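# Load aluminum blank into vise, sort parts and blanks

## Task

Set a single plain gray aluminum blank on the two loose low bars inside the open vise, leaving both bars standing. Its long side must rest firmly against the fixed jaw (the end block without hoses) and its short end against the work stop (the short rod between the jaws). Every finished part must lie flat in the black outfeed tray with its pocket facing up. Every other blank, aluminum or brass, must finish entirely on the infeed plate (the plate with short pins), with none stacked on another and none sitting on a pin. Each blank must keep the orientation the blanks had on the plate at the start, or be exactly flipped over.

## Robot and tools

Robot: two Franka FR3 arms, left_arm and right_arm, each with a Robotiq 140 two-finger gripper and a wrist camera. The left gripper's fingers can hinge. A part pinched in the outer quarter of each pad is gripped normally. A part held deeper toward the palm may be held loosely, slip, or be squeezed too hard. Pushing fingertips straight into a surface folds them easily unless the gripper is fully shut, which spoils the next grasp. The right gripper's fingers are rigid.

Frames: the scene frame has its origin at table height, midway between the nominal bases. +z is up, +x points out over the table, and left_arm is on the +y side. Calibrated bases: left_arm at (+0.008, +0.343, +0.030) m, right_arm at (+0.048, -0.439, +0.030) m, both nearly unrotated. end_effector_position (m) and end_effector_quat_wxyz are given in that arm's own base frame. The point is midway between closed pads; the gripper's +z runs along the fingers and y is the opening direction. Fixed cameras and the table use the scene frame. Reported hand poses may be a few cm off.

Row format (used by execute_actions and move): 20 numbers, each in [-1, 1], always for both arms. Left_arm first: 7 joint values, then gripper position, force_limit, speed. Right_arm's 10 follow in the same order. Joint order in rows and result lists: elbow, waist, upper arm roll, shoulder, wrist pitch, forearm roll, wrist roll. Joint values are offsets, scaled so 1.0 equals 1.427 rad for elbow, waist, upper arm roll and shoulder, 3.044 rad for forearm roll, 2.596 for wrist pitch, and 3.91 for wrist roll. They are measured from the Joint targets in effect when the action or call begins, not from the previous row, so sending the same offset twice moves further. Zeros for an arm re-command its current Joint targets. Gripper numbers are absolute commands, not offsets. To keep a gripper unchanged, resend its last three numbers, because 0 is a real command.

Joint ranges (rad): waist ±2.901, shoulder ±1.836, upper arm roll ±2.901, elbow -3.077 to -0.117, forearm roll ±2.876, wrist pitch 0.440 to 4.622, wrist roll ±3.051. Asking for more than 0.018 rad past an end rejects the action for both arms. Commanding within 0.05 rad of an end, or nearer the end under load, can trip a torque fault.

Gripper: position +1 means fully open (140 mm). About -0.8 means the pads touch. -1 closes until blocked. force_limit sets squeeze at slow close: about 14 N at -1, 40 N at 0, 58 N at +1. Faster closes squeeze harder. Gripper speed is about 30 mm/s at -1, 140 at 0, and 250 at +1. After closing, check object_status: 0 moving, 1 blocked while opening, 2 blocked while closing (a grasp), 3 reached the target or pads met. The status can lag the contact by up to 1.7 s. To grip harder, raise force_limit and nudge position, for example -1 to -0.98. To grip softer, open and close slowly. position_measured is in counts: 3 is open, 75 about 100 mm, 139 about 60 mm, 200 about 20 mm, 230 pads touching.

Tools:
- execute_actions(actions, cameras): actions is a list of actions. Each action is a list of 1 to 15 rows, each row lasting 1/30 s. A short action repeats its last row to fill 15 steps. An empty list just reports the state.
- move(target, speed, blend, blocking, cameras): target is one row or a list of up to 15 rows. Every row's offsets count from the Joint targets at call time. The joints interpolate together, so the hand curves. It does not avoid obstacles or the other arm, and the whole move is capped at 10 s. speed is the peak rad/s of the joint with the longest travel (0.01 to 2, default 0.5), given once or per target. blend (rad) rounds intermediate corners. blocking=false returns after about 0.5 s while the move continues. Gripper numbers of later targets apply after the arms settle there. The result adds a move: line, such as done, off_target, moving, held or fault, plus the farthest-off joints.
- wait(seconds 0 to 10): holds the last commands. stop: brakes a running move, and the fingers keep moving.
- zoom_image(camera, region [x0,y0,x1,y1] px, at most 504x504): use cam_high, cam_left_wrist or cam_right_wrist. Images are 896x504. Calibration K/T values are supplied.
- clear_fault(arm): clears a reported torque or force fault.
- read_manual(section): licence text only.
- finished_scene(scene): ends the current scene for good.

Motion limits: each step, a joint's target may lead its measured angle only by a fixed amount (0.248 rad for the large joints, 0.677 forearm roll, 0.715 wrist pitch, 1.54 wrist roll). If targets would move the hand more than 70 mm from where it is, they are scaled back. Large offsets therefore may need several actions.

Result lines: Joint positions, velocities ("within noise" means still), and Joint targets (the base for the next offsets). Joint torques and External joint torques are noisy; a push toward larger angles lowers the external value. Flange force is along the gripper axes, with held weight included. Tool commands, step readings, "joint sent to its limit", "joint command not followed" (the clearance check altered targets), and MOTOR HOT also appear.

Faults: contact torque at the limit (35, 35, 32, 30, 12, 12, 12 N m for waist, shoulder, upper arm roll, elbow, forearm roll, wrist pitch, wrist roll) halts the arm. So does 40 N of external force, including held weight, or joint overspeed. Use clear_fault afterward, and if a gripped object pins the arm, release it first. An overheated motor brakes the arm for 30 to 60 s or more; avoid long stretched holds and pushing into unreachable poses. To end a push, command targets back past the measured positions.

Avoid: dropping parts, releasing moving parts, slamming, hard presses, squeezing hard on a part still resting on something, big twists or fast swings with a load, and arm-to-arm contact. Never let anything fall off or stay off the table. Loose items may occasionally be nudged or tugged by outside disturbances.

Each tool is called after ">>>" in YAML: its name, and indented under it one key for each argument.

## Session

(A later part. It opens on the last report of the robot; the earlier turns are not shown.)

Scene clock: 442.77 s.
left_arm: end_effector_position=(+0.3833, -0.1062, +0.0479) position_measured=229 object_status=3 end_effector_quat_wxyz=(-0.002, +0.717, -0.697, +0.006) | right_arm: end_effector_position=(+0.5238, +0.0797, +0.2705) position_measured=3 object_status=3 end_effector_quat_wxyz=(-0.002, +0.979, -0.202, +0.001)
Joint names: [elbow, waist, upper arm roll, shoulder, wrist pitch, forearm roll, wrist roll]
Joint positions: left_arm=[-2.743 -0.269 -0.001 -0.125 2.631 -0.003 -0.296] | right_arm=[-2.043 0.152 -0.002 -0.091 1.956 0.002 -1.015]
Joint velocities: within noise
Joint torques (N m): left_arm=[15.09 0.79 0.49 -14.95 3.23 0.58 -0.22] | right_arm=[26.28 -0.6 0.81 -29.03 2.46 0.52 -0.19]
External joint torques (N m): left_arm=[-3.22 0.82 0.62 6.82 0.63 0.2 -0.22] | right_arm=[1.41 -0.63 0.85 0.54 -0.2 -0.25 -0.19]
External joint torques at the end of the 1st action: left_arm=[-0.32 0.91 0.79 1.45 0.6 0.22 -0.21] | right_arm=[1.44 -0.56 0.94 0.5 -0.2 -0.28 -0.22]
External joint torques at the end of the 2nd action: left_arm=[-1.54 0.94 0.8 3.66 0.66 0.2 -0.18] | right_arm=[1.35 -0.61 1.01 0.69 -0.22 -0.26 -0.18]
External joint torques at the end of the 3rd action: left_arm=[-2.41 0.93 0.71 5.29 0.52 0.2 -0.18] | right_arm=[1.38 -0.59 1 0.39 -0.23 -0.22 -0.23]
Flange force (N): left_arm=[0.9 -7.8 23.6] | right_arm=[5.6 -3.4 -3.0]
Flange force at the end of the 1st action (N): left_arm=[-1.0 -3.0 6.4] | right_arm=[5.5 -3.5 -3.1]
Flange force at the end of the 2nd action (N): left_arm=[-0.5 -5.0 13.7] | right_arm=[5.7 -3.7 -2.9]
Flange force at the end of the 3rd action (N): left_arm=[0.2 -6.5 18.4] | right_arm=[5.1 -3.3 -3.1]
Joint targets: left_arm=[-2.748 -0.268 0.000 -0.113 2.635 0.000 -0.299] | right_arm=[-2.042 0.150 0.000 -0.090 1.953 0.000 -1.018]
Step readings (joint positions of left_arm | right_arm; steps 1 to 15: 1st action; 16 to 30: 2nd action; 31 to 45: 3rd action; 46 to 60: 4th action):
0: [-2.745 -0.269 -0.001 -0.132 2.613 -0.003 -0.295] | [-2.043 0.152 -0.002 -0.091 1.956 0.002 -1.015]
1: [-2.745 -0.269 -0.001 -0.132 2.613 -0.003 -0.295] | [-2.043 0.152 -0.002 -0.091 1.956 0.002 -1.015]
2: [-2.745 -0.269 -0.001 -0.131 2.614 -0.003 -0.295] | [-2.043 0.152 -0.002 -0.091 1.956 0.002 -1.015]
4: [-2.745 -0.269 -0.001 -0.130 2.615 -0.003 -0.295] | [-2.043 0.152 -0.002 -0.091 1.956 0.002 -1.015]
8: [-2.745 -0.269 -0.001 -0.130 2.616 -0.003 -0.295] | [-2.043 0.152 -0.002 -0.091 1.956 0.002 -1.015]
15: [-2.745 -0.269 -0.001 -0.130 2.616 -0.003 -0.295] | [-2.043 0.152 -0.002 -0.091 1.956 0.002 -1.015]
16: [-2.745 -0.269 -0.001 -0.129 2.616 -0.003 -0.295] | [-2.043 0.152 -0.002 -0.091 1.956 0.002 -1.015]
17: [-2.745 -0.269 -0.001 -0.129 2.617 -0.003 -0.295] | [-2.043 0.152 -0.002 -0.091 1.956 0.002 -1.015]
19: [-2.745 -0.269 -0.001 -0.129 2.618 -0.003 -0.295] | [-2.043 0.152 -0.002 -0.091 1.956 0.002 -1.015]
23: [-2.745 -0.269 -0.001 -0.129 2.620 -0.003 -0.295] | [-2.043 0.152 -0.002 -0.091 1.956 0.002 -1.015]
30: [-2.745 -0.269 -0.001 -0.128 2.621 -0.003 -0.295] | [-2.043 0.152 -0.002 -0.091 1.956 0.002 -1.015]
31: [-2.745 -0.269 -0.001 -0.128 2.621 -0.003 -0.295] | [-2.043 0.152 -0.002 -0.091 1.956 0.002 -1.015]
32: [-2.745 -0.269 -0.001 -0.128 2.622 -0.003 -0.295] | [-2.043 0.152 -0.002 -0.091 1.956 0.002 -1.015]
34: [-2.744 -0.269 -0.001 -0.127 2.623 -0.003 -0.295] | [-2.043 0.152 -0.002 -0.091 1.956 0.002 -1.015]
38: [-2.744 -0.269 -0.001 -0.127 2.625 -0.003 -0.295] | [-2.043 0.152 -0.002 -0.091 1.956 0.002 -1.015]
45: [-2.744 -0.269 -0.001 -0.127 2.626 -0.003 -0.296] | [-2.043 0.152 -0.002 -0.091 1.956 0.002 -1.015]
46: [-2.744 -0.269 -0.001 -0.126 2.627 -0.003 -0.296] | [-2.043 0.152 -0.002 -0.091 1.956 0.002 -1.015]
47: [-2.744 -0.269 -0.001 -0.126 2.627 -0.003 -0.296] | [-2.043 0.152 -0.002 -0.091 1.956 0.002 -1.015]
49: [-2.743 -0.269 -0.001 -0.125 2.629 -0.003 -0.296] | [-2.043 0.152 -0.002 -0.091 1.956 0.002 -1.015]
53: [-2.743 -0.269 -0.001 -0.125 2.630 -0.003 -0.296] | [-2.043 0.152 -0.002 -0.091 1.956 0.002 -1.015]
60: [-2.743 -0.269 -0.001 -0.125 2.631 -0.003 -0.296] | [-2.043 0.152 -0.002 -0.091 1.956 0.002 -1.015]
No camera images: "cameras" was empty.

>>> execute_actions:
  actions:
    - [[0.00145,0,0,-0.01253,-0.00768,0,0,-0.8,-1,0,0,0,0,0,0,0,0,1,-1,-1]]
    - [[0.00072,0,0,-0.00626,-0.00384,0,0,-0.8,-1,0,0,0,0,0,0,0,0,1,-1,-1]]
  cameras: ["cam_left_wrist"]

Scene clock: 447.77 s.
left_arm: end_effector_position=(+0.3790, -0.1051, +0.0506) position_measured=229 object_status=3 end_effector_quat_wxyz=(+0.001, +0.717, -0.697, +0.001) | right_arm: end_effector_position=(+0.5238, +0.0797, +0.2705) position_measured=3 object_status=3 end_effector_quat_wxyz=(-0.002, +0.979, -0.202, +0.001)
Joint names: [elbow, waist, upper arm roll, shoulder, wrist pitch, forearm roll, wrist roll]
Joint positions: left_arm=[-2.744 -0.269 -0.001 -0.138 2.607 -0.003 -0.296] | right_arm=[-2.043 0.152 -0.002 -0.091 1.956 0.002 -1.015]
Joint velocities: within noise
Joint torques (N m): left_arm=[18.58 0.82 0.73 -22.11 2.44 0.6 -0.2] | right_arm=[26.28 -0.64 0.82 -29.02 2.47 0.54 -0.18]
External joint torques (N m): left_arm=[-0.09 0.8 0.83 -0.47 -0.18 0.22 -0.2] | right_arm=[1.35 -0.62 0.92 0.58 -0.21 -0.23 -0.18]
External joint torques at the end of the 1st action: left_arm=[-0.28 0.73 0.81 -0.52 -0.1 0.22 -0.16] | right_arm=[1.46 -0.48 1.04 0.48 -0.19 -0.23 -0.21]
Flange force (N): left_arm=[-2.1 0.9 -2.0] | right_arm=[5.5 -3.5 -2.9]
Flange force at the end of the 1st action (N): left_arm=[-2.3 1.6 -1.8] | right_arm=[5.4 -3.7 -3.1]
Joint targets: left_arm=[-2.744 -0.268 0.000 -0.140 2.605 0.000 -0.299] | right_arm=[-2.042 0.150 0.000 -0.090 1.953 0.000 -1.018]
Step readings (joint positions of left_arm | right_arm; steps 1 to 15: 1st action; 16 to 30: 2nd action):
0: [-2.743 -0.269 -0.001 -0.125 2.631 -0.003 -0.296] | [-2.043 0.152 -0.002 -0.091 1.956 0.002 -1.015]
1: [-2.743 -0.269 -0.001 -0.125 2.630 -0.003 -0.296] | [-2.043 0.152 -0.002 -0.091 1.956 0.002 -1.015]
2: [-2.743 -0.269 -0.001 -0.126 2.628 -0.003 -0.296] | [-2.043 0.152 -0.002 -0.091 1.956 0.002 -1.015]
4: [-2.744 -0.269 -0.001 -0.128 2.625 -0.003 -0.296] | [-2.043 0.152 -0.002 -0.091 1.956 0.002 -1.015]
8: [-2.744 -0.269 -0.001 -0.129 2.620 -0.003 -0.296] | [-2.043 0.152 -0.002 -0.091 1.956 0.002 -1.015]
15: [-2.744 -0.269 -0.001 -0.129 2.618 -0.003 -0.296] | [-2.043 0.152 -0.002 -0.091 1.956 0.002 -1.015]
16: [-2.744 -0.269 -0.001 -0.129 2.617 -0.003 -0.296] | [-2.043 0.152 -0.002 -0.091 1.956 0.002 -1.015]
17: [-2.744 -0.269 -0.001 -0.131 2.615 -0.003 -0.296] | [-2.043 0.152 -0.002 -0.091 1.956 0.002 -1.015]
19: [-2.744 -0.269 -0.001 -0.135 2.613 -0.003 -0.296] | [-2.043 0.152 -0.002 -0.091 1.956 0.002 -1.015]
23: [-2.744 -0.269 -0.001 -0.138 2.610 -0.003 -0.296] | [-2.043 0.152 -0.002 -0.091 1.956 0.002 -1.015]
30: [-2.744 -0.269 -0.001 -0.138 2.608 -0.003 -0.296] | [-2.043 0.152 -0.002 -0.091 1.956 0.002 -1.015]
camera_calibration:
cam_left_wrist: T_world_to_cam=[[-0.999614, -0.0277553, 0.000779116, 0.382869], [-0.0258693, 0.941148, 0.337003, 0.0997215], [-0.0100869, 0.336853, -0.941503, 0.229714], [0, 0, 0, 1]] pos_world=[0.387618, -0.160606, 0.182372]
Images, in order (width x height): cam_left_wrist 896x504.

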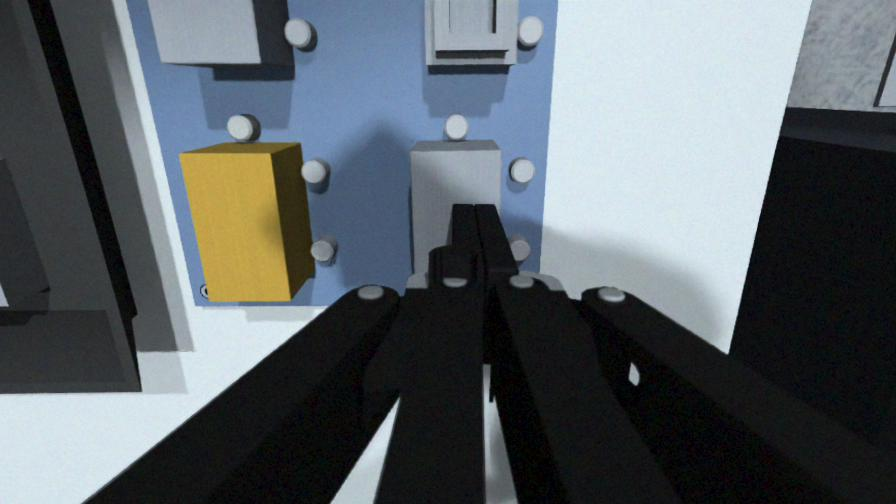

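>>> move:
  target:
    - [0.0068,0,0,-0.0835,-0.0512,0,0,0.04,-1,-0.5,0,0,0,0,0,0,0,1,-1,-1]
    - [0.11062,-0.14324,0,-0.04702,-0.08702,0,-0.05202,0.04,-1,-0.5,0,0,0,0,0,0,0,1,-1,-1]
  speed: 0.5
  blend: [0.03,0]
  cameras: ["cam_left_wrist", "cam_high"]

Scene clock: 492.17 s.
left_arm: end_effector_position=(+0.3815, -0.1954, +0.1200) position_measured=124 object_status=3 end_effector_quat_wxyz=(+0.001, +0.717, -0.698, +0.001) | right_arm: end_effector_position=(+0.5238, +0.0797, +0.2705) position_measured=3 object_status=3 end_effector_quat_wxyz=(-0.002, +0.979, -0.202, +0.001)
Joint names: [elbow, waist, upper arm roll, shoulder, wrist pitch, forearm roll, wrist roll]
Joint positions: left_arm=[-2.588 -0.471 -0.002 -0.208 2.381 -0.003 -0.497] | right_arm=[-2.043 0.152 -0.002 -0.091 1.956 0.002 -1.015]
Joint velocities: left_arm=[0.001 0 0 0 0.001 0 -0.006] | right_arm=[within noise]
Joint torques (N m): left_arm=[22.05 0.2 1 -21.66 2.55 0.73 -0.17] | right_arm=[26.28 -0.57 0.79 -28.98 2.45 0.55 -0.18]
External joint torques (N m): left_arm=[0.36 0.2 1.18 0.55 -0.07 0.2 -0.17] | right_arm=[1.33 -0.52 0.93 0.73 -0.23 -0.22 -0.18]
Flange force (N): left_arm=[0.0 -3.2 0.5] | right_arm=[5.8 -3.8 -2.8]
Joint targets: left_arm=[-2.587 -0.472 0.000 -0.207 2.379 0.000 -0.502] | right_arm=[-2.042 0.150 0.000 -0.090 1.953 0.000 -1.018]
move: done; blend cut to 0 rad at target 1
camera_calibration:
cam_left_wrist: T_world_to_cam=[[-0.999662, -0.0259837, 0.000444932, 0.383186], [-0.0243203, 0.941427, 0.336338, 0.160971], [-0.00915817, 0.336213, -0.941741, 0.325076], [0, 0, 0, 1]] pos_world=[0.389949, -0.250881, 0.251827]
Images, in order (width x height): cam_high 896x504, cam_left_wrist 896x504.

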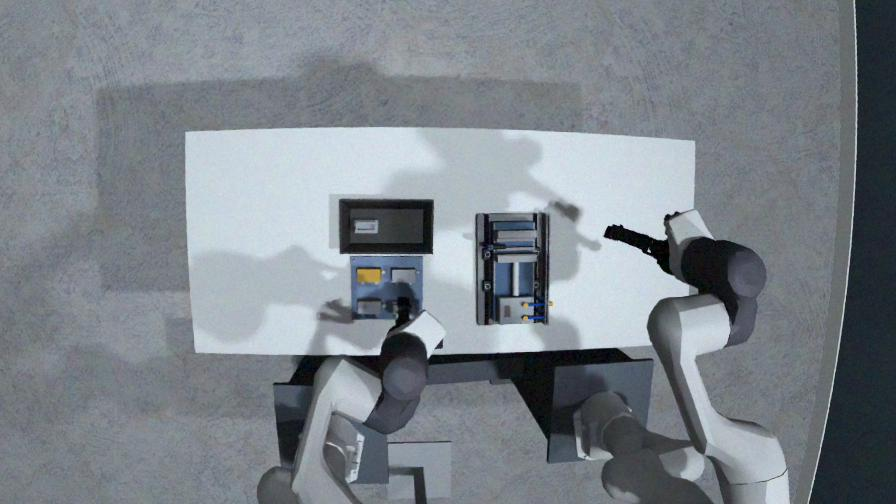

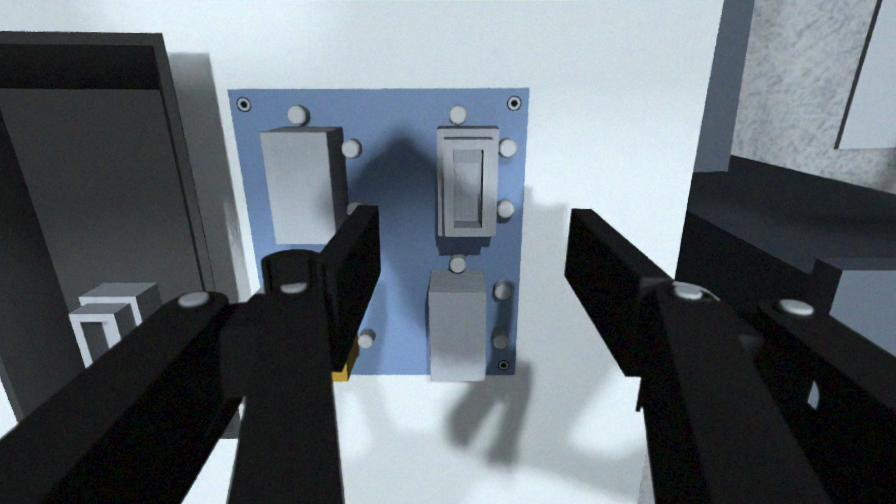

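>>> zoom_image:
  camera: "cam_left_wrist"
  region: [340, 90, 640, 260]

Scaled by 1.680 from the camera's 896x504 image, which has a finer 1280x720 frame.

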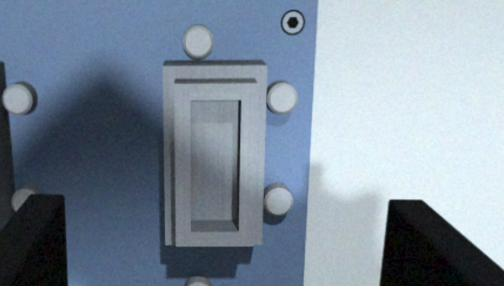

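>>> move:
  target:
    - [-0.021456,-0.006517,0,0.08254,0.05755,0,-0.002379,0.04,-1,-0.5,0,0,0,0,0,0,0,1,-1,-1]
    - [-0.030775,-0.006517,0,0.156978,0.103515,0,-0.002379,0.04,-1,-0.5,0,0,0,0,0,0,0,1,-1,-1]
  speed: 0.3
  blend: [0.02,0]
  cameras: ["cam_left_wrist"]

Scene clock: 551.03 s.
left_arm: end_effector_position=(+0.3812, -0.1995, +0.0305) position_measured=124 object_status=3 end_effector_quat_wxyz=(+0.001, +0.717, -0.697, +0.000) | right_arm: end_effector_position=(+0.5238, +0.0797, +0.2705) position_measured=3 object_status=3 end_effector_quat_wxyz=(-0.002, +0.979, -0.202, +0.001)
Joint names: [elbow, waist, upper arm roll, shoulder, wrist pitch, forearm roll, wrist roll]
Joint positions: left_arm=[-2.63 -0.48 -0.002 0.016 2.645 -0.003 -0.508] | right_arm=[-2.043 0.152 -0.002 -0.091 1.956 0.002 -1.015]
Joint velocities: left_arm=[0 -0.001 0 0.002 0.004 0 -0.001] | right_arm=[within noise]
Joint torques (N m): left_arm=[18.01 0.18 1.03 -25.83 2.95 0.56 -0.2] | right_arm=[26.24 -0.64 0.82 -29.01 2.47 0.54 -0.26]
External joint torques (N m): left_arm=[0.06 0.26 1.09 0.45 0.35 0.19 -0.2] | right_arm=[1.39 -0.58 0.96 0.51 -0.19 -0.22 -0.26]
Flange force (N): left_arm=[-0.4 -1.4 2.3] | right_arm=[5.4 -3.4 -3.0]
Joint targets: left_arm=[-2.631 -0.482 0.000 0.017 2.648 0.000 -0.511] | right_arm=[-2.042 0.150 0.000 -0.090 1.953 0.000 -1.018]
move: done; blend cut to 0 rad at target 1
camera_calibration:
cam_left_wrist: T_world_to_cam=[[-0.999592, -0.0284193, 0.00280649, 0.382266], [-0.0258002, 0.940836, 0.33788, 0.195329], [-0.0122428, 0.33767, -0.941185, 0.24367], [0, 0, 0, 1]] pos_world=[0.390133, -0.255189, 0.162268]
Images, in order (width x height): cam_left_wrist 896x504.

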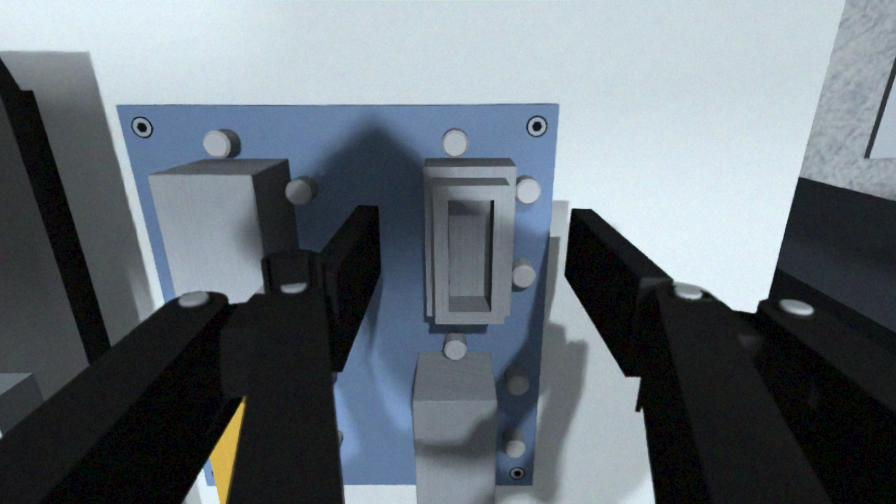

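>>> zoom_image:
  camera: "cam_left_wrist"
  region: [360, 130, 600, 350]

Scaled by 2.100 from the camera's 896x504 image, which has a finer 1280x720 frame.

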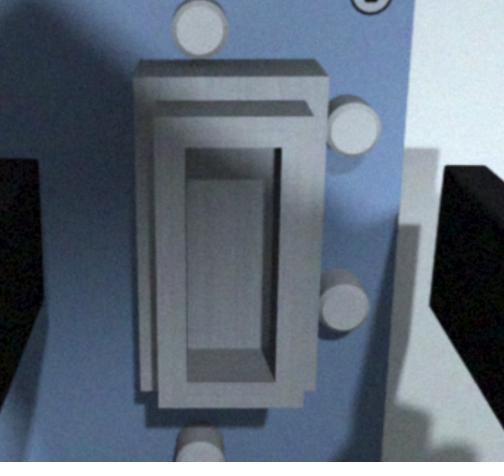

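>>> zoom_image:
  camera: "cam_left_wrist"
  region: [490, 140, 590, 310]

Scaled by 2.965 from the camera's 896x504 image, which has a finer 1280x720 frame.

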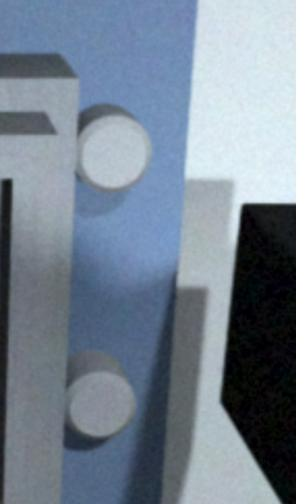

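>>> execute_actions:
  actions:
    - [[0.00094,0.00038,0,0.00183,0.00049,0,0.00014,0.04,-1,-0.5,0,0,0,0,0,0,0,1,-1,-1],[0.00188,0.00075,0,0.00365,0.00097,0,0.00028,0.04,-1,-0.5,0,0,0,0,0,0,0,1,-1,-1],[0.00283,0.00113,0,0.00548,0.00146,0,0.00041,0.04,-1,-0.5,0,0,0,0,0,0,0,1,-1,-1],[0.003768,0.001507,0,0.007303,0.001943,0,0.00055,0.04,-1,-0.5,0,0,0,0,0,0,0,1,-1,-1]]
    - [[0,0,0,0,0,0,0,-1,-1,-1,0,0,0,0,0,0,0,1,-1,-1]]
    - [[0,0,0,0,0,0,0,-1,-1,-1,0,0,0,0,0,0,0,1,-1,-1]]
    - [[0,0,0,0,0,0,0,-1,-1,-1,0,0,0,0,0,0,0,1,-1,-1]]
    - [[0,0,0,0,0,0,0,-1,-1,-1,0,0,0,0,0,0,0,1,-1,-1]]
  cameras: ["cam_left_wrist"]

Scene clock: 587.80 s.
left_arm: end_effector_position=(+0.3823, -0.2001, +0.0279) position_measured=180 object_status=2 end_effector_quat_wxyz=(+0.001, +0.717, -0.697, -0.001) | right_arm: end_effector_position=(+0.5238, +0.0797, +0.2705) position_measured=3 object_status=3 end_effector_quat_wxyz=(-0.002, +0.979, -0.202, +0.001)
Joint names: [elbow, waist, upper arm roll, shoulder, wrist pitch, forearm roll, wrist roll]
Joint positions: left_arm=[-2.626 -0.48 -0.002 0.026 2.651 -0.003 -0.508] | right_arm=[-2.043 0.152 -0.002 -0.091 1.956 0.002 -1.015]
Joint velocities: within noise
Joint torques (N m): left_arm=[18.09 0.59 1.05 -26.06 2.89 0.57 -0.1] | right_arm=[26.23 -0.64 0.91 -28.98 2.47 0.55 -0.24]
External joint torques (N m): left_arm=[0.22 0.59 1.02 0.5 0.28 0.2 -0.1] | right_arm=[1.39 -0.65 0.97 0.51 -0.19 -0.22 -0.24]
External joint torques at the end of the 1st action: left_arm=[0.71 0.54 0.99 0.42 0.3 0.2 -0.1] | right_arm=[1.35 -0.54 1.03 0.65 -0.18 -0.2 -0.18]
External joint torques at the end of the 2nd action: left_arm=[0.44 0.63 1.06 0.48 0.34 0.21 -0.11] | right_arm=[1.42 -0.56 0.98 0.54 -0.17 -0.23 -0.19]
External joint torques at the end of the 3rd action: left_arm=[0.4 0.6 1.03 0.41 0.33 0.22 -0.08] | right_arm=[1.51 -0.65 0.92 0.48 -0.19 -0.22 -0.26]
External joint torques at the end of the 4th action: left_arm=[0.22 0.56 0.98 0.44 0.3 0.2 -0.1] | right_arm=[1.52 -0.58 0.94 0.36 -0.15 -0.21 -0.24]
Flange force (N): left_arm=[-0.6 -2.2 2.2] | right_arm=[5.5 -3.4 -3.0]
Flange force at the end of the 1st action (N): left_arm=[0.2 -3.4 1.9] | right_arm=[5.6 -3.7 -2.8]
Flange force at the end of the 2nd action (N): left_arm=[-0.3 -2.8 2.3] | right_arm=[5.5 -3.6 -2.9]
Flange force at the end of the 3rd action (N): left_arm=[-0.5 -2.6 2.1] | right_arm=[5.8 -3.5 -3.2]
Flange force at the end of the 4th action (N): left_arm=[-0.6 -2.0 2.1] | right_arm=[5.4 -3.4 -3.2]
Joint targets: left_arm=[-2.625 -0.479 0.000 0.027 2.653 0.000 -0.509] | right_arm=[-2.042 0.150 0.000 -0.090 1.953 0.000 -1.018]
Step readings (joint positions of left_arm | right_arm; steps 1 to 15: 1st action; 16 to 30: 2nd action; 31 to 45: 3rd action; 46 to 60: 4th action; 61 to 75: 5th action):
0: [-2.630 -0.480 -0.002 0.016 2.646 -0.003 -0.508] | [-2.043 0.152 -0.002 -0.091 1.956 0.002 -1.015]
1: [-2.630 -0.480 -0.002 0.016 2.646 -0.003 -0.508] | [-2.043 0.152 -0.002 -0.091 1.956 0.002 -1.015]
2: [-2.630 -0.480 -0.002 0.016 2.646 -0.003 -0.508] | [-2.043 0.152 -0.002 -0.091 1.956 0.002 -1.015]
4: [-2.629 -0.480 -0.002 0.020 2.647 -0.003 -0.508] | [-2.043 0.152 -0.002 -0.091 1.956 0.002 -1.015]
8: [-2.627 -0.480 -0.002 0.025 2.649 -0.003 -0.508] | [-2.043 0.152 -0.002 -0.091 1.956 0.002 -1.015]
15: [-2.627 -0.480 -0.002 0.026 2.650 -0.003 -0.508] | [-2.043 0.152 -0.002 -0.091 1.956 0.002 -1.015]
16: [-2.627 -0.480 -0.002 0.026 2.650 -0.003 -0.508] | [-2.043 0.152 -0.002 -0.091 1.956 0.002 -1.015]
17: [-2.627 -0.480 -0.002 0.026 2.650 -0.003 -0.508] | [-2.043 0.152 -0.002 -0.091 1.956 0.002 -1.015]
19: [-2.627 -0.480 -0.002 0.026 2.650 -0.003 -0.508] | [-2.043 0.152 -0.002 -0.091 1.956 0.002 -1.015]
23: [-2.627 -0.480 -0.002 0.026 2.650 -0.003 -0.508] | [-2.043 0.152 -0.002 -0.091 1.956 0.002 -1.015]
30: [-2.627 -0.480 -0.002 0.026 2.650 -0.003 -0.508] | [-2.043 0.152 -0.002 -0.091 1.956 0.002 -1.015]
31: [-2.627 -0.480 -0.002 0.026 2.650 -0.003 -0.508] | [-2.043 0.152 -0.002 -0.091 1.956 0.002 -1.015]
32: [-2.627 -0.480 -0.002 0.026 2.650 -0.003 -0.508] | [-2.043 0.152 -0.002 -0.091 1.956 0.002 -1.015]
34: [-2.627 -0.480 -0.002 0.026 2.650 -0.003 -0.508] | [-2.043 0.152 -0.002 -0.091 1.956 0.002 -1.015]
38: [-2.627 -0.480 -0.002 0.026 2.650 -0.003 -0.508] | [-2.043 0.152 -0.002 -0.091 1.956 0.002 -1.015]
45: [-2.627 -0.480 -0.002 0.026 2.651 -0.003 -0.508] | [-2.043 0.152 -0.002 -0.091 1.956 0.002 -1.015]
46: [-2.627 -0.480 -0.002 0.026 2.651 -0.003 -0.508] | [-2.043 0.152 -0.002 -0.091 1.956 0.002 -1.015]
47: [-2.627 -0.480 -0.002 0.026 2.651 -0.003 -0.508] | [-2.043 0.152 -0.002 -0.091 1.956 0.002 -1.015]
49: [-2.627 -0.480 -0.002 0.026 2.651 -0.003 -0.508] | [-2.043 0.152 -0.002 -0.091 1.956 0.002 -1.015]
53: [-2.626 -0.480 -0.002 0.026 2.651 -0.003 -0.508] | [-2.043 0.152 -0.002 -0.091 1.956 0.002 -1.015]
60: [-2.626 -0.480 -0.002 0.026 2.651 -0.003 -0.508] | [-2.043 0.152 -0.002 -0.091 1.956 0.002 -1.015]
61: [-2.626 -0.480 -0.002 0.026 2.651 -0.003 -0.508] | [-2.043 0.152 -0.002 -0.091 1.956 0.002 -1.015]
62: [-2.626 -0.480 -0.002 0.026 2.651 -0.003 -0.508] | [-2.043 0.152 -0.002 -0.091 1.956 0.002 -1.015]
64: [-2.626 -0.480 -0.002 0.026 2.651 -0.003 -0.508] | [-2.043 0.152 -0.002 -0.091 1.956 0.002 -1.015]
68: [-2.626 -0.480 -0.002 0.026 2.651 -0.003 -0.508] | [-2.043 0.152 -0.002 -0.091 1.956 0.002 -1.015]
75: [-2.626 -0.480 -0.002 0.026 2.651 -0.003 -0.508] | [-2.043 0.152 -0.002 -0.091 1.956 0.002 -1.015]
camera_calibration:
cam_left_wrist: T_world_to_cam=[[-0.999588, -0.0285211, 0.00308062, 0.383319], [-0.0258014, 0.940783, 0.338027, 0.196758], [-0.0125391, 0.337809, -0.941131, 0.241568], [0, 0, 0, 1]] pos_world=[0.391266, -0.255778, 0.159657]
Images, in order (width x height): cam_left_wrist 896x504.

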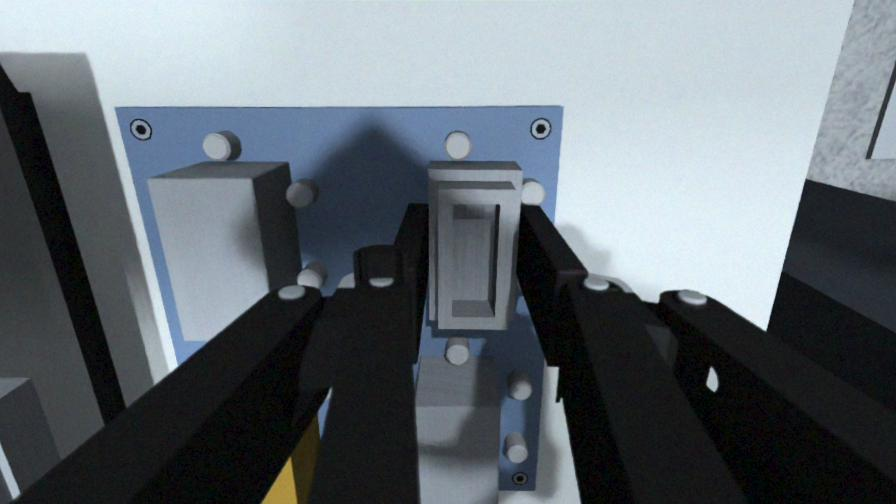

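>>> move:
  target:
    - [0.00622,0,0,-0.060701,-0.036786,0,0,-1,-1,-1,0,0,0,0,0,0,0,1,-1,-1]
    - [0.042412,0,0,-0.170532,-0.117053,0,0,-1,-1,-1,0,0,0,0,0,0,0,1,-1,-1]
  speed: [0.15,0.4]
  blend: [0.02,0]
  cameras: ["cam_left_wrist"]

Scene clock: 615.37 s.
left_arm: end_effector_position=(+0.3824, -0.2004, +0.1285) position_measured=180 object_status=2 end_effector_quat_wxyz=(+0.001, +0.717, -0.697, -0.001) | right_arm: end_effector_position=(+0.5238, +0.0797, +0.2705) position_measured=3 object_status=3 end_effector_quat_wxyz=(-0.002, +0.979, -0.202, +0.001)
Joint names: [elbow, waist, upper arm roll, shoulder, wrist pitch, forearm roll, wrist roll]
Joint positions: left_arm=[-2.566 -0.48 -0.002 -0.213 2.351 -0.003 -0.508] | right_arm=[-2.043 0.152 -0.002 -0.091 1.956 0.002 -1.015]
Joint velocities: left_arm=[0.001 0 -0.001 0 -0.005 -0.001 0.001] | right_arm=[within noise]
Joint torques (N m): left_arm=[22.6 0.61 0.87 -23.03 2.6 0.74 -0.1] | right_arm=[26.28 -0.68 0.79 -29.03 2.47 0.55 -0.23]
External joint torques (N m): left_arm=[0.66 0.63 1.07 -0.73 -0.01 0.2 -0.1] | right_arm=[1.43 -0.61 0.95 0.51 -0.19 -0.21 -0.23]
Flange force (N): left_arm=[-1.7 -0.8 -2.1] | right_arm=[5.6 -3.5 -3.0]
Joint targets: left_arm=[-2.565 -0.479 0.000 -0.216 2.349 0.000 -0.509] | right_arm=[-2.042 0.150 0.000 -0.090 1.953 0.000 -1.018]
move: done; blend cut to 0 rad at target 1
camera_calibration:
cam_left_wrist: T_world_to_cam=[[-0.999602, -0.0279976, 0.00354963, 0.383176], [-0.0251527, 0.940863, 0.337852, 0.162817], [-0.0127987, 0.337628, -0.941193, 0.336401], [0, 0, 0, 1]] pos_world=[0.391424, -0.256039, 0.26025]
Images, in order (width x height): cam_left_wrist 896x504.

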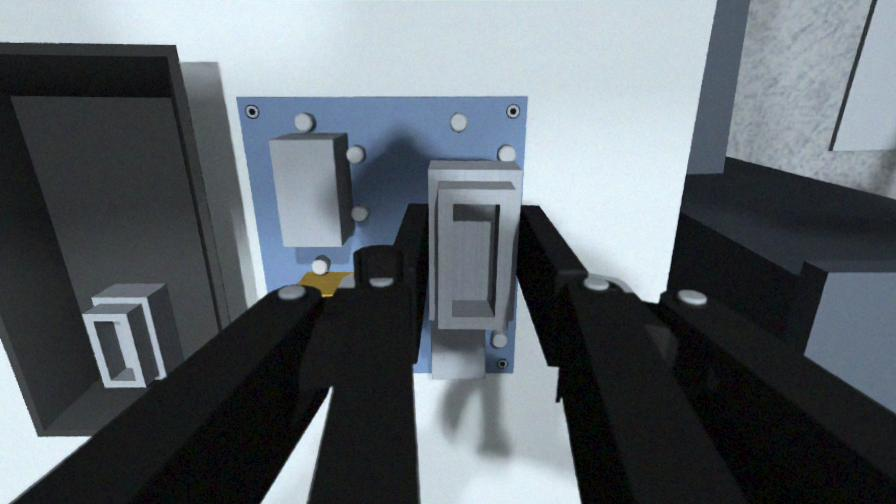

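>>> move:
  target: [0.479882,0.131051,0,0.374474,-0.057942,0,0.047867,-0.98,-0.05,-1,0,0,0,0,0,0,0,1,-1,-1]
  speed: 0.45
  cameras: ["cam_left_wrist", "cam_high"]

Scene clock: 622.83 s.
left_arm: end_effector_position=(+0.5970, -0.1812, +0.1291) position_measured=181 object_status=2 end_effector_quat_wxyz=(+0.001, +0.719, -0.695, +0.000) | right_arm: end_effector_position=(+0.5238, +0.0797, +0.2705) position_measured=3 object_status=3 end_effector_quat_wxyz=(-0.002, +0.979, -0.202, +0.001)
Joint names: [elbow, waist, upper arm roll, shoulder, wrist pitch, forearm roll, wrist roll]
Joint positions: left_arm=[-1.883 -0.293 0 0.318 2.2 -0.003 -0.327] | right_arm=[-2.043 0.152 -0.002 -0.091 1.956 0.002 -1.015]
Joint velocities: left_arm=[0 0 0.001 -0.001 -0.001 -0.001 0.006] | right_arm=[within noise]
Joint torques (N m): left_arm=[24.46 0.6 0.95 -41.81 2.62 0.82 0.01] | right_arm=[26.31 -0.65 0.8 -29.03 2.47 0.55 -0.17]
External joint torques (N m): left_arm=[1.17 0.57 0.66 -0.38 0.04 0.21 0.01] | right_arm=[1.47 -0.67 0.86 0.5 -0.2 -0.22 -0.17]
Flange force (N): left_arm=[0.3 -3.9 -1.5] | right_arm=[5.6 -3.5 -3.1]
Joint targets: left_arm=[-1.880 -0.292 0.000 0.318 2.199 0.000 -0.322] | right_arm=[-2.042 0.150 0.000 -0.090 1.953 0.000 -1.018]
move: done
camera_calibration:
cam_left_wrist: T_world_to_cam=[[-0.999401, -0.0345047, 0.00264434, 0.596998], [-0.0316036, 0.941159, 0.336483, 0.154057], [-0.014099, 0.336198, -0.941686, 0.333795], [0, 0, 0, 1]] pos_world=[0.606215, -0.236614, 0.260914]
Images, in order (width x height): cam_high 896x504, cam_left_wrist 896x504.

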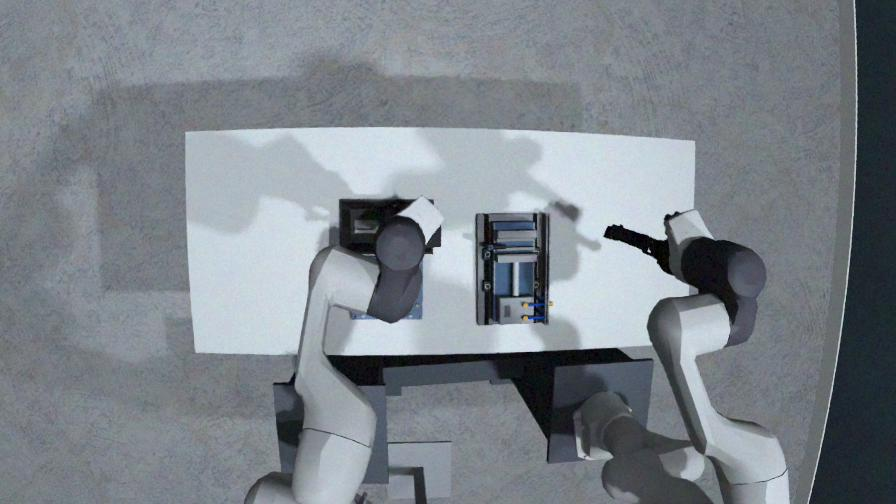

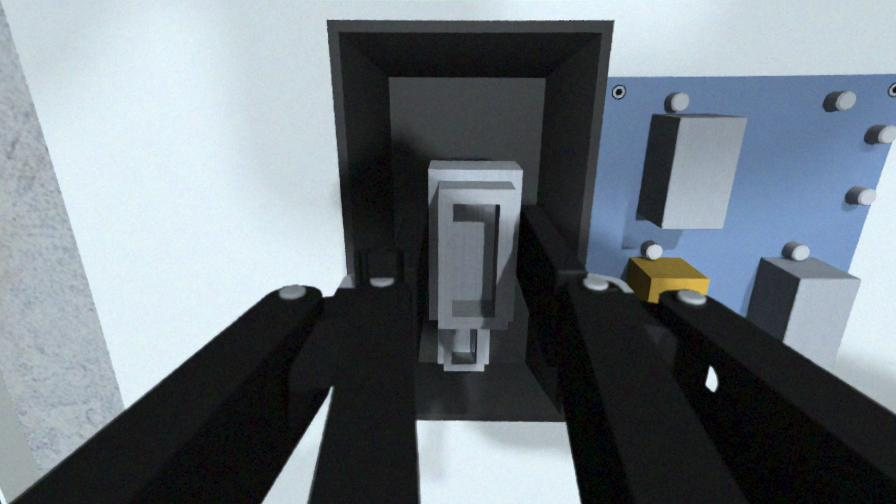

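>>> move:
  target: [-0.034985,0,0,0.094996,0.071449,0,0,-0.98,-0.05,-1,0,0,0,0,0,0,0,1,-1,-1]
  speed: 0.3
  cameras: ["cam_left_wrist"]

>>> execute_actions:
  actions:
    - [[-0.00042,0,0,0.003665,0.002246,0,0,-0.98,-0.05,-1,0,0,0,0,0,0,0,1,-1,-1]]
    - [[-0.00042,0,0,0.003665,0.002246,0,0,-0.98,-0.05,-1,0,0,0,0,0,0,0,1,-1,-1]]
    - [[-0.00028,0,0,0.002443,0.001497,0,0,-0.98,-0.05,-1,0,0,0,0,0,0,0,1,-1,-1]]
    - [[-0.00014,0,0,0.0012215,0.0007485,0,0,-0.98,-0.05,-1,0,0,0,0,0,0,0,1,-1,-1]]
    - [[-0.00014,0,0,0.0012215,0.0007485,0,0,-0.98,-0.05,-1,0,0,0,0,0,0,0,1,-1,-1]]
  cameras: []

Scene clock: 641.90 s.
left_arm: end_effector_position=(+0.5952, -0.1805, +0.0377) position_measured=181 object_status=2 end_effector_quat_wxyz=(+0.003, +0.719, -0.695, -0.003) | right_arm: end_effector_position=(+0.5238, +0.0797, +0.2705) position_measured=3 object_status=3 end_effector_quat_wxyz=(-0.002, +0.979, -0.202, +0.001)
Joint names: [elbow, waist, upper arm roll, shoulder, wrist pitch, forearm roll, wrist roll]
Joint positions: left_arm=[-1.931 -0.293 0 0.456 2.38 -0.003 -0.325] | right_arm=[-2.043 0.152 -0.002 -0.091 1.956 0.002 -1.015]
Joint velocities: left_arm=[-0.001 0 0.001 0 0.004 -0.001 0.002] | right_arm=[within noise]
Joint torques (N m): left_arm=[22.14 0.55 1.03 -44.4 2.9 0.73 0.1] | right_arm=[26.31 -0.61 0.89 -28.98 2.47 0.54 -0.2]
External joint torques (N m): left_arm=[0.63 0.43 0.54 -0.73 0.33 0.21 0.1] | right_arm=[1.44 -0.66 0.91 0.56 -0.2 -0.23 -0.2]
Flange force (N): left_arm=[-0.8 -0.5 -0.8] | right_arm=[5.8 -3.5 -3.1]
Joint targets: left_arm=[-1.930 -0.292 0.000 0.454 2.384 0.000 -0.322] | right_arm=[-2.042 0.150 0.000 -0.090 1.953 0.000 -1.018]
move: done
camera_calibration:
cam_left_wrist: T_world_to_cam=[[-0.999414, -0.0331046, 0.00874025, 0.595503], [-0.0281889, 0.94045, 0.338761, 0.181836], [-0.0194343, 0.338316, -0.940832, 0.251031], [0, 0, 0, 1]] pos_world=[0.605158, -0.236222, 0.169374]
Images, in order (width x height): cam_left_wrist 896x504.

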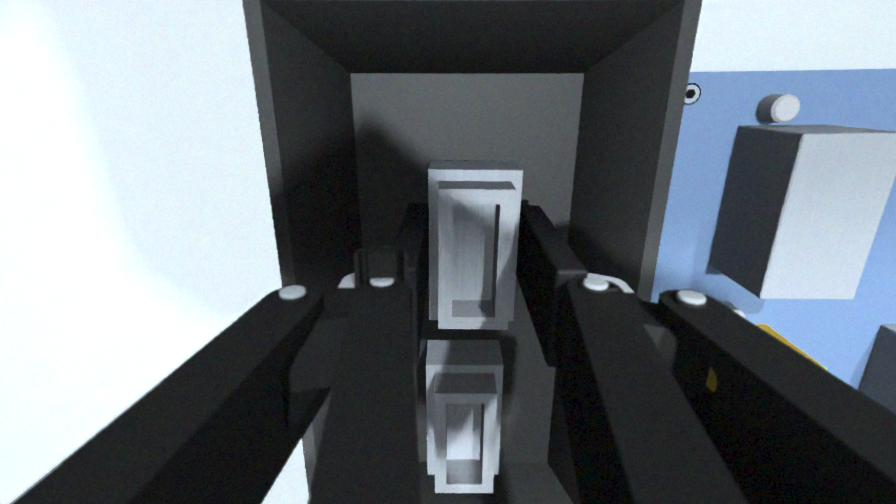

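Scene clock: 644.60 s.
left_arm: end_effector_position=(+0.5974, -0.1812, +0.0315) position_measured=181 object_status=2 end_effector_quat_wxyz=(+0.001, +0.719, -0.695, +0.000) | right_arm: end_effector_position=(+0.5238, +0.0797, +0.2705) position_measured=3 object_status=3 end_effector_quat_wxyz=(-0.002, +0.979, -0.202, +0.001)
Joint names: [elbow, waist, upper arm roll, shoulder, wrist pitch, forearm roll, wrist roll]
Joint positions: left_arm=[-1.931 -0.293 0 0.469 2.4 -0.003 -0.325] | right_arm=[-2.043 0.152 -0.002 -0.091 1.956 0.002 -1.015]
Joint velocities: within noise
Joint torques (N m): left_arm=[21.31 0.59 0.92 -42.52 3.16 0.72 0.1] | right_arm=[26.25 -0.64 0.73 -28.95 2.48 0.56 -0.2]
External joint torques (N m): left_arm=[-0.13 0.66 0.59 1.49 0.55 0.21 0.1] | right_arm=[1.38 -0.67 0.78 0.59 -0.19 -0.21 -0.2]
External joint torques at the end of the 1st action: left_arm=[0.64 0.54 0.61 -0.26 0.5 0.2 0.09] | right_arm=[1.42 -0.57 1 0.58 -0.17 -0.2 -0.24]
External joint torques at the end of the 2nd action: left_arm=[0.6 0.63 0.75 -0.49 0.52 0.21 0.11] | right_arm=[1.46 -0.66 0.81 0.59 -0.16 -0.21 -0.23]
External joint torques at the end of the 3rd action: left_arm=[0.36 0.64 0.69 -0.3 0.48 0.2 0.1] | right_arm=[1.56 -0.57 0.81 0.35 -0.16 -0.22 -0.23]
External joint torques at the end of the 4th action: left_arm=[0.26 0.54 0.58 0.44 0.49 0.2 0.1] | right_arm=[1.38 -0.54 0.95 0.57 -0.17 -0.22 -0.26]
Flange force (N): left_arm=[-0.4 -2.5 3.7] | right_arm=[5.7 -3.3 -2.9]
Flange force at the end of the 1st action (N): left_arm=[-0.6 -1.5 0.4] | right_arm=[5.7 -3.6 -3.0]
Flange force at the end of the 2nd action (N): left_arm=[-1.0 -0.8 0.0] | right_arm=[5.9 -3.5 -3.0]
Flange force at the end of the 3rd action (N): left_arm=[-1.1 -0.3 0.3] | right_arm=[5.6 -3.3 -3.3]
Flange force at the end of the 4th action (N): left_arm=[-0.5 -1.6 1.7] | right_arm=[5.5 -3.5 -2.8]
Joint targets: left_arm=[-1.932 -0.292 0.000 0.471 2.403 0.000 -0.322] | right_arm=[-2.042 0.150 0.000 -0.090 1.953 0.000 -1.018]
Step readings (joint positions of left_arm | right_arm; steps 1 to 15: 1st action; 16 to 30: 2nd action; 31 to 45: 3rd action; 46 to 60: 4th action; 61 to 75: 5th action):
0: [-1.931 -0.293 0.000 0.456 2.380 -0.003 -0.325] | [-2.043 0.152 -0.002 -0.091 1.956 0.002 -1.015]
1: [-1.931 -0.293 0.000 0.456 2.381 -0.003 -0.325] | [-2.043 0.152 -0.002 -0.091 1.956 0.002 -1.015]
2: [-1.931 -0.293 0.000 0.457 2.382 -0.003 -0.325] | [-2.043 0.152 -0.002 -0.091 1.956 0.002 -1.015]
4: [-1.931 -0.293 0.000 0.458 2.383 -0.003 -0.325] | [-2.043 0.152 -0.002 -0.091 1.956 0.002 -1.015]
8: [-1.931 -0.293 0.000 0.459 2.385 -0.003 -0.325] | [-2.043 0.152 -0.002 -0.091 1.956 0.002 -1.015]
15: [-1.931 -0.293 0.000 0.459 2.386 -0.003 -0.325] | [-2.043 0.152 -0.002 -0.091 1.956 0.002 -1.015]
16: [-1.931 -0.293 0.000 0.459 2.387 -0.003 -0.325] | [-2.043 0.152 -0.002 -0.091 1.956 0.002 -1.015]
17: [-1.931 -0.293 0.000 0.460 2.388 -0.003 -0.325] | [-2.043 0.152 -0.002 -0.091 1.956 0.002 -1.015]
19: [-1.931 -0.293 0.000 0.462 2.389 -0.003 -0.325] | [-2.043 0.152 -0.002 -0.091 1.956 0.002 -1.015]
23: [-1.931 -0.293 0.000 0.465 2.391 -0.003 -0.325] | [-2.043 0.152 -0.002 -0.091 1.956 0.002 -1.015]
30: [-1.931 -0.293 0.000 0.465 2.392 -0.003 -0.325] | [-2.043 0.152 -0.002 -0.091 1.956 0.002 -1.015]
31: [-1.931 -0.293 0.000 0.465 2.392 -0.003 -0.325] | [-2.043 0.152 -0.002 -0.091 1.956 0.002 -1.015]
32: [-1.931 -0.293 0.000 0.465 2.393 -0.003 -0.325] | [-2.043 0.152 -0.002 -0.091 1.956 0.002 -1.015]
34: [-1.931 -0.293 0.000 0.467 2.394 -0.003 -0.325] | [-2.043 0.152 -0.002 -0.091 1.956 0.002 -1.015]
38: [-1.931 -0.293 0.000 0.468 2.395 -0.003 -0.325] | [-2.043 0.152 -0.002 -0.091 1.956 0.002 -1.015]
45: [-1.931 -0.293 0.000 0.468 2.396 -0.003 -0.325] | [-2.043 0.152 -0.002 -0.091 1.956 0.002 -1.015]
46: [-1.931 -0.293 0.000 0.468 2.396 -0.003 -0.325] | [-2.043 0.152 -0.002 -0.091 1.956 0.002 -1.015]
47: [-1.931 -0.293 0.000 0.468 2.397 -0.003 -0.325] | [-2.043 0.152 -0.002 -0.091 1.956 0.002 -1.015]
49: [-1.931 -0.293 0.000 0.468 2.397 -0.003 -0.325] | [-2.043 0.152 -0.002 -0.091 1.956 0.002 -1.015]
53: [-1.931 -0.293 0.000 0.468 2.398 -0.003 -0.325] | [-2.043 0.152 -0.002 -0.091 1.956 0.002 -1.015]
60: [-1.931 -0.293 0.000 0.468 2.398 -0.003 -0.325] | [-2.043 0.152 -0.002 -0.091 1.956 0.002 -1.015]
61: [-1.931 -0.293 0.000 0.469 2.398 -0.003 -0.325] | [-2.043 0.152 -0.002 -0.091 1.956 0.002 -1.015]
62: [-1.931 -0.293 0.000 0.469 2.398 -0.003 -0.325] | [-2.043 0.152 -0.002 -0.091 1.956 0.002 -1.015]
64: [-1.931 -0.293 0.000 0.469 2.399 -0.003 -0.325] | [-2.043 0.152 -0.002 -0.091 1.956 0.002 -1.015]
68: [-1.931 -0.293 0.000 0.469 2.399 -0.003 -0.325] | [-2.043 0.152 -0.002 -0.091 1.956 0.002 -1.015]
75: [-1.931 -0.293 0.000 0.469 2.400 -0.003 -0.325] | [-2.043 0.152 -0.002 -0.091 1.956 0.002 -1.015]
No camera images: "cameras" was empty.

>>> execute_actions:
  actions:
    - [[-0.00014,0,0,0.0012215,0.0007485,0,0,-0.98,-0.05,-1,0,0,0,0,0,0,0,1,-1,-1]]
  cameras: []

Scene clock: 648.10 s.
left_arm: end_effector_position=(+0.5975, -0.1812, +0.0315) position_measured=181 object_status=2 end_effector_quat_wxyz=(+0.001, +0.719, -0.695, +0.000) | right_arm: end_effector_position=(+0.5238, +0.0797, +0.2705) position_measured=3 object_status=3 end_effector_quat_wxyz=(-0.002, +0.979, -0.202, +0.001)
Joint names: [elbow, waist, upper arm roll, shoulder, wrist pitch, forearm roll, wrist roll]
Joint positions: left_arm=[-1.931 -0.293 0 0.469 2.4 -0.003 -0.325] | right_arm=[-2.043 0.152 -0.002 -0.091 1.956 0.002 -1.015]
Joint velocities: within noise
Joint torques (N m): left_arm=[21.07 0.64 0.98 -41.44 3.38 0.71 0.12] | right_arm=[26.32 -0.61 0.77 -28.97 2.49 0.55 -0.22]
External joint torques (N m): left_arm=[-0.39 0.52 0.48 2.62 0.77 0.2 0.12] | right_arm=[1.46 -0.59 0.87 0.54 -0.18 -0.22 -0.22]
Flange force (N): left_arm=[0.2 -3.7 6.2] | right_arm=[5.8 -3.5 -3.1]
Joint targets: left_arm=[-1.932 -0.292 0.000 0.473 2.405 0.000 -0.322] | right_arm=[-2.042 0.150 0.000 -0.090 1.953 0.000 -1.018]
Step readings (joint positions of left_arm | right_arm):
0: [-1.931 -0.293 0.000 0.469 2.400 -0.003 -0.325] | [-2.043 0.152 -0.002 -0.091 1.956 0.002 -1.015]
1: [-1.931 -0.293 0.000 0.469 2.400 -0.003 -0.325] | [-2.043 0.152 -0.002 -0.091 1.956 0.002 -1.015]
2: [-1.931 -0.293 0.000 0.469 2.400 -0.003 -0.325] | [-2.043 0.152 -0.002 -0.091 1.956 0.002 -1.015]
4: [-1.931 -0.293 0.000 0.469 2.400 -0.003 -0.325] | [-2.043 0.152 -0.002 -0.091 1.956 0.002 -1.015]
8: [-1.931 -0.293 0.000 0.469 2.400 -0.003 -0.325] | [-2.043 0.152 -0.002 -0.091 1.956 0.002 -1.015]
15: [-1.931 -0.293 0.000 0.469 2.400 -0.003 -0.325] | [-2.043 0.152 -0.002 -0.091 1.956 0.002 -1.015]
No camera images: "cameras" was empty.

>>> execute_actions:
  actions:
    - [[0.00007,0,0,-0.0006,-0.00037,0,0,-0.25,-1,-1,0,0,0,0,0,0,0,1,-1,-1]]
    - [[0,0,0,0,0,0,0,-0.25,-1,-1,0,0,0,0,0,0,0,1,-1,-1]]
  cameras: ["cam_left_wrist"]

Scene clock: 656.70 s.
left_arm: end_effector_position=(+0.5976, -0.1812, +0.0304) position_measured=160 object_status=3 end_effector_quat_wxyz=(+0.001, +0.719, -0.695, +0.000) | right_arm: end_effector_position=(+0.5238, +0.0797, +0.2705) position_measured=3 object_status=3 end_effector_quat_wxyz=(-0.002, +0.979, -0.202, +0.001)
Joint names: [elbow, waist, upper arm roll, shoulder, wrist pitch, forearm roll, wrist roll]
Joint positions: left_arm=[-1.932 -0.293 0 0.471 2.402 -0.003 -0.325] | right_arm=[-2.043 0.152 -0.002 -0.091 1.956 0.002 -1.015]
Joint velocities: within noise
Joint torques (N m): left_arm=[21.4 0.66 1.02 -43.44 2.92 0.71 0.12] | right_arm=[26.3 -0.6 0.77 -28.98 2.49 0.55 -0.21]
External joint torques (N m): left_arm=[-0.03 0.59 0.57 0.63 0.31 0.2 0.12] | right_arm=[1.5 -0.72 0.72 0.52 -0.17 -0.22 -0.21]
External joint torques at the end of the 1st action: left_arm=[0.11 0.67 0.66 0.45 0.41 0.19 0.13] | right_arm=[1.42 -0.72 0.79 0.46 -0.18 -0.24 -0.22]
Flange force (N): left_arm=[-0.8 -1.2 1.7] | right_arm=[5.9 -3.3 -3.1]
Flange force at the end of the 1st action (N): left_arm=[-0.9 -1.2 1.6] | right_arm=[5.5 -3.2 -3.0]
Joint targets: left_arm=[-1.932 -0.292 0.000 0.472 2.404 0.000 -0.322] | right_arm=[-2.042 0.150 0.000 -0.090 1.953 0.000 -1.018]
Step readings (joint positions of left_arm | right_arm; steps 1 to 15: 1st action; 16 to 30: 2nd action):
0: [-1.931 -0.293 0.000 0.469 2.400 -0.003 -0.325] | [-2.043 0.152 -0.002 -0.091 1.956 0.002 -1.015]
1: [-1.931 -0.293 0.000 0.469 2.400 -0.003 -0.325] | [-2.043 0.152 -0.002 -0.091 1.956 0.002 -1.015]
2: [-1.931 -0.293 0.000 0.469 2.400 -0.003 -0.325] | [-2.043 0.152 -0.002 -0.091 1.956 0.002 -1.015]
4: [-1.931 -0.293 0.000 0.469 2.401 -0.003 -0.325] | [-2.043 0.152 -0.002 -0.091 1.956 0.002 -1.015]
8: [-1.932 -0.293 0.000 0.471 2.401 -0.003 -0.325] | [-2.043 0.152 -0.002 -0.091 1.956 0.002 -1.015]
15: [-1.932 -0.293 0.000 0.471 2.402 -0.003 -0.325] | [-2.043 0.152 -0.002 -0.091 1.956 0.002 -1.015]
16: [-1.932 -0.293 0.000 0.471 2.402 -0.003 -0.325] | [-2.043 0.152 -0.002 -0.091 1.956 0.002 -1.015]
17: [-1.932 -0.293 0.000 0.471 2.402 -0.003 -0.325] | [-2.043 0.152 -0.002 -0.091 1.956 0.002 -1.015]
19: [-1.932 -0.293 0.000 0.471 2.402 -0.003 -0.325] | [-2.043 0.152 -0.002 -0.091 1.956 0.002 -1.015]
23: [-1.932 -0.293 0.000 0.471 2.402 -0.003 -0.325] | [-2.043 0.152 -0.002 -0.091 1.956 0.002 -1.015]
30: [-1.932 -0.293 0.000 0.471 2.402 -0.003 -0.325] | [-2.043 0.152 -0.002 -0.091 1.956 0.002 -1.015]
camera_calibration:
cam_left_wrist: T_world_to_cam=[[-0.999451, -0.0330839, 0.00202496, 0.598176], [-0.0304709, 0.941122, 0.336691, 0.186601], [-0.0130448, 0.336444, -0.941613, 0.240273], [0, 0, 0, 1]] pos_world=[0.606667, -0.236663, 0.162206]
Images, in order (width x height): cam_left_wrist 896x504.

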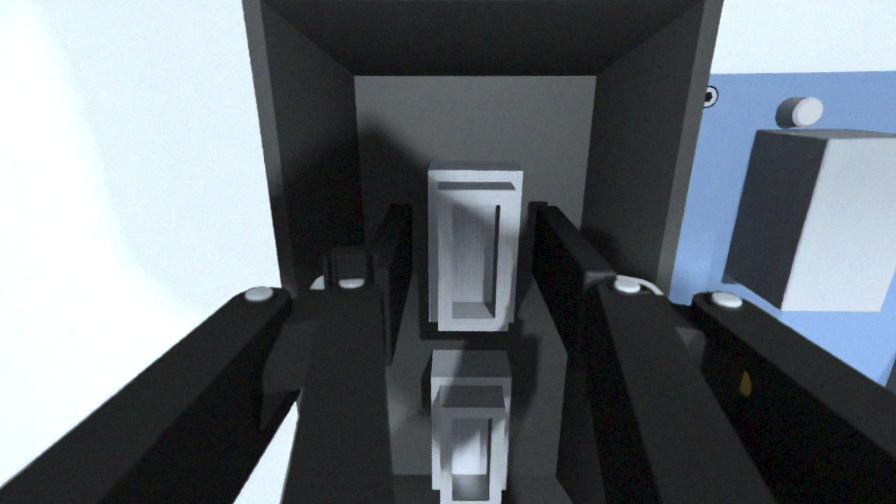

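>>> move:
  target:
    - [0.009748,0,0,-0.05343,-0.034728,0,0,-0.25,-1,-1,0,0,0,0,0,0,0,-0.8,-1,0]
    - [0.036455,0,0,-0.107833,-0.079314,0,0,-0.25,-1,-1,0,0,0,0,0,0,0,-0.8,-1,0]
    - [-0.17115,0.312684,0,-0.386605,-0.118434,0,0,-0.25,-1,-1,0.206833,0.220575,0,0.185016,-0.012146,0,-0.123345,-0.8,-1,0]
    - [-0.378755,0.625368,0,-0.665377,-0.157554,0,0,-0.25,-1,-1,0.517082,0.551437,0,0.46254,-0.030366,0,-0.308363,-0.8,-1,0]
  speed: [0.3,0.5,0.7,0.7]
  blend: [0.02,0.05,0.1,0]
  cameras: ["cam_right_wrist", "cam_high"]

Scene clock: 705.77 s.
left_arm: end_effector_position=(+0.3317, +0.2255, +0.2499) position_measured=160 object_status=3 end_effector_quat_wxyz=(+0.001, +0.948, -0.317, +0.002) | right_arm: end_effector_position=(+0.4244, +0.5814, +0.1998) position_measured=229 object_status=3 end_effector_quat_wxyz=(-0.002, +0.702, +0.713, +0.001)
Joint names: [elbow, waist, upper arm roll, shoulder, wrist pitch, forearm roll, wrist roll]
Joint positions: left_arm=[-2.471 0.598 0.001 -0.475 1.998 -0.003 -0.325] | right_arm=[-1.306 0.938 0.001 0.569 1.878 0.002 -2.219]
Joint velocities: left_arm=[within noise] | right_arm=[0 0 0.001 -0.001 0 0.001 -0.005]
Joint torques (N m): left_arm=[24.36 0.93 0.17 -16.21 2.53 0.91 0.09] | right_arm=[26.62 -0.54 1.14 -49.56 2.32 0.7 -0.24]
External joint torques (N m): left_arm=[-0.09 0.97 0.62 -0.56 -0.06 0.23 0.09] | right_arm=[1.57 -0.54 0.55 0.96 -0.32 -0.2 -0.24]
Flange force (N): left_arm=[-2.7 1.3 -0.4] | right_arm=[11.6 9.7 -3.4]
Joint targets: left_arm=[-2.472 0.600 0.000 -0.477 1.995 0.000 -0.322] | right_arm=[-1.305 0.937 0.000 0.569 1.874 0.000 -2.223]
move: done; blend cut to 0 rad at target 1
camera_calibration:
cam_right_wrist: T_world_to_cam=[[0.999427, 0.032883, -0.00804338, -0.432171], [0.0336468, -0.938762, 0.34292, 0.467041], [0.00372541, -0.342994, -0.93933, 0.521068], [0, 0, 0, 1]] pos_world=[0.414268, 0.631375, 0.325821]
Images, in order (width x height): cam_high 896x504, cam_right_wrist 896x504.

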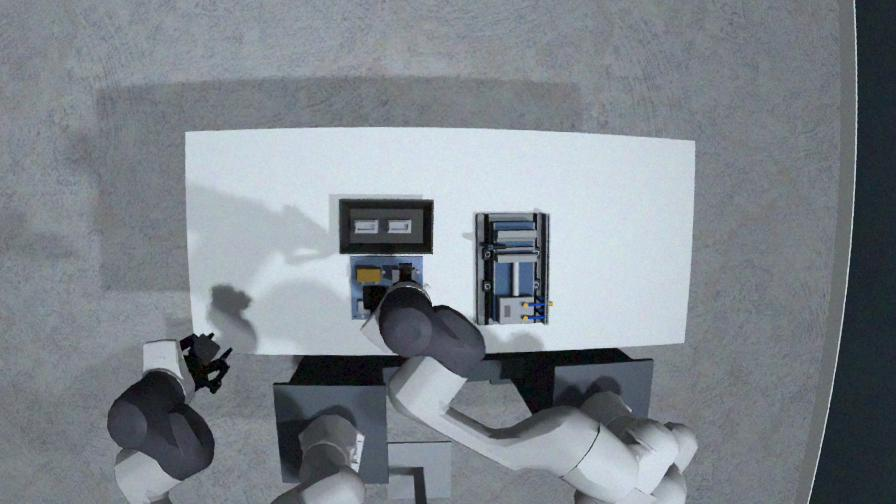

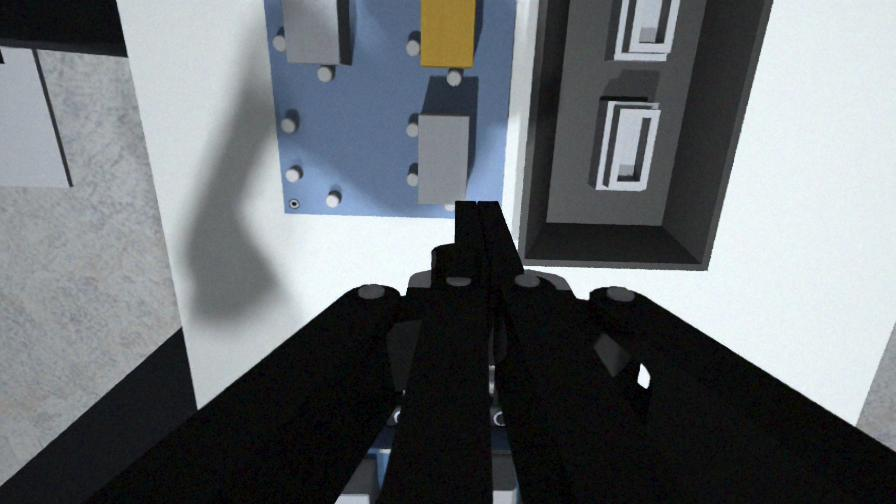

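>>> zoom_image:
  camera: "cam_right_wrist"
  region: [380, 60, 540, 240]

Scaled by 2.800 from the camera's 896x504 image, which has a finer 1280x720 frame.

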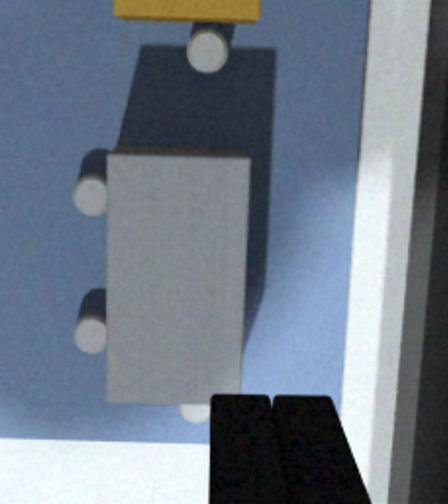

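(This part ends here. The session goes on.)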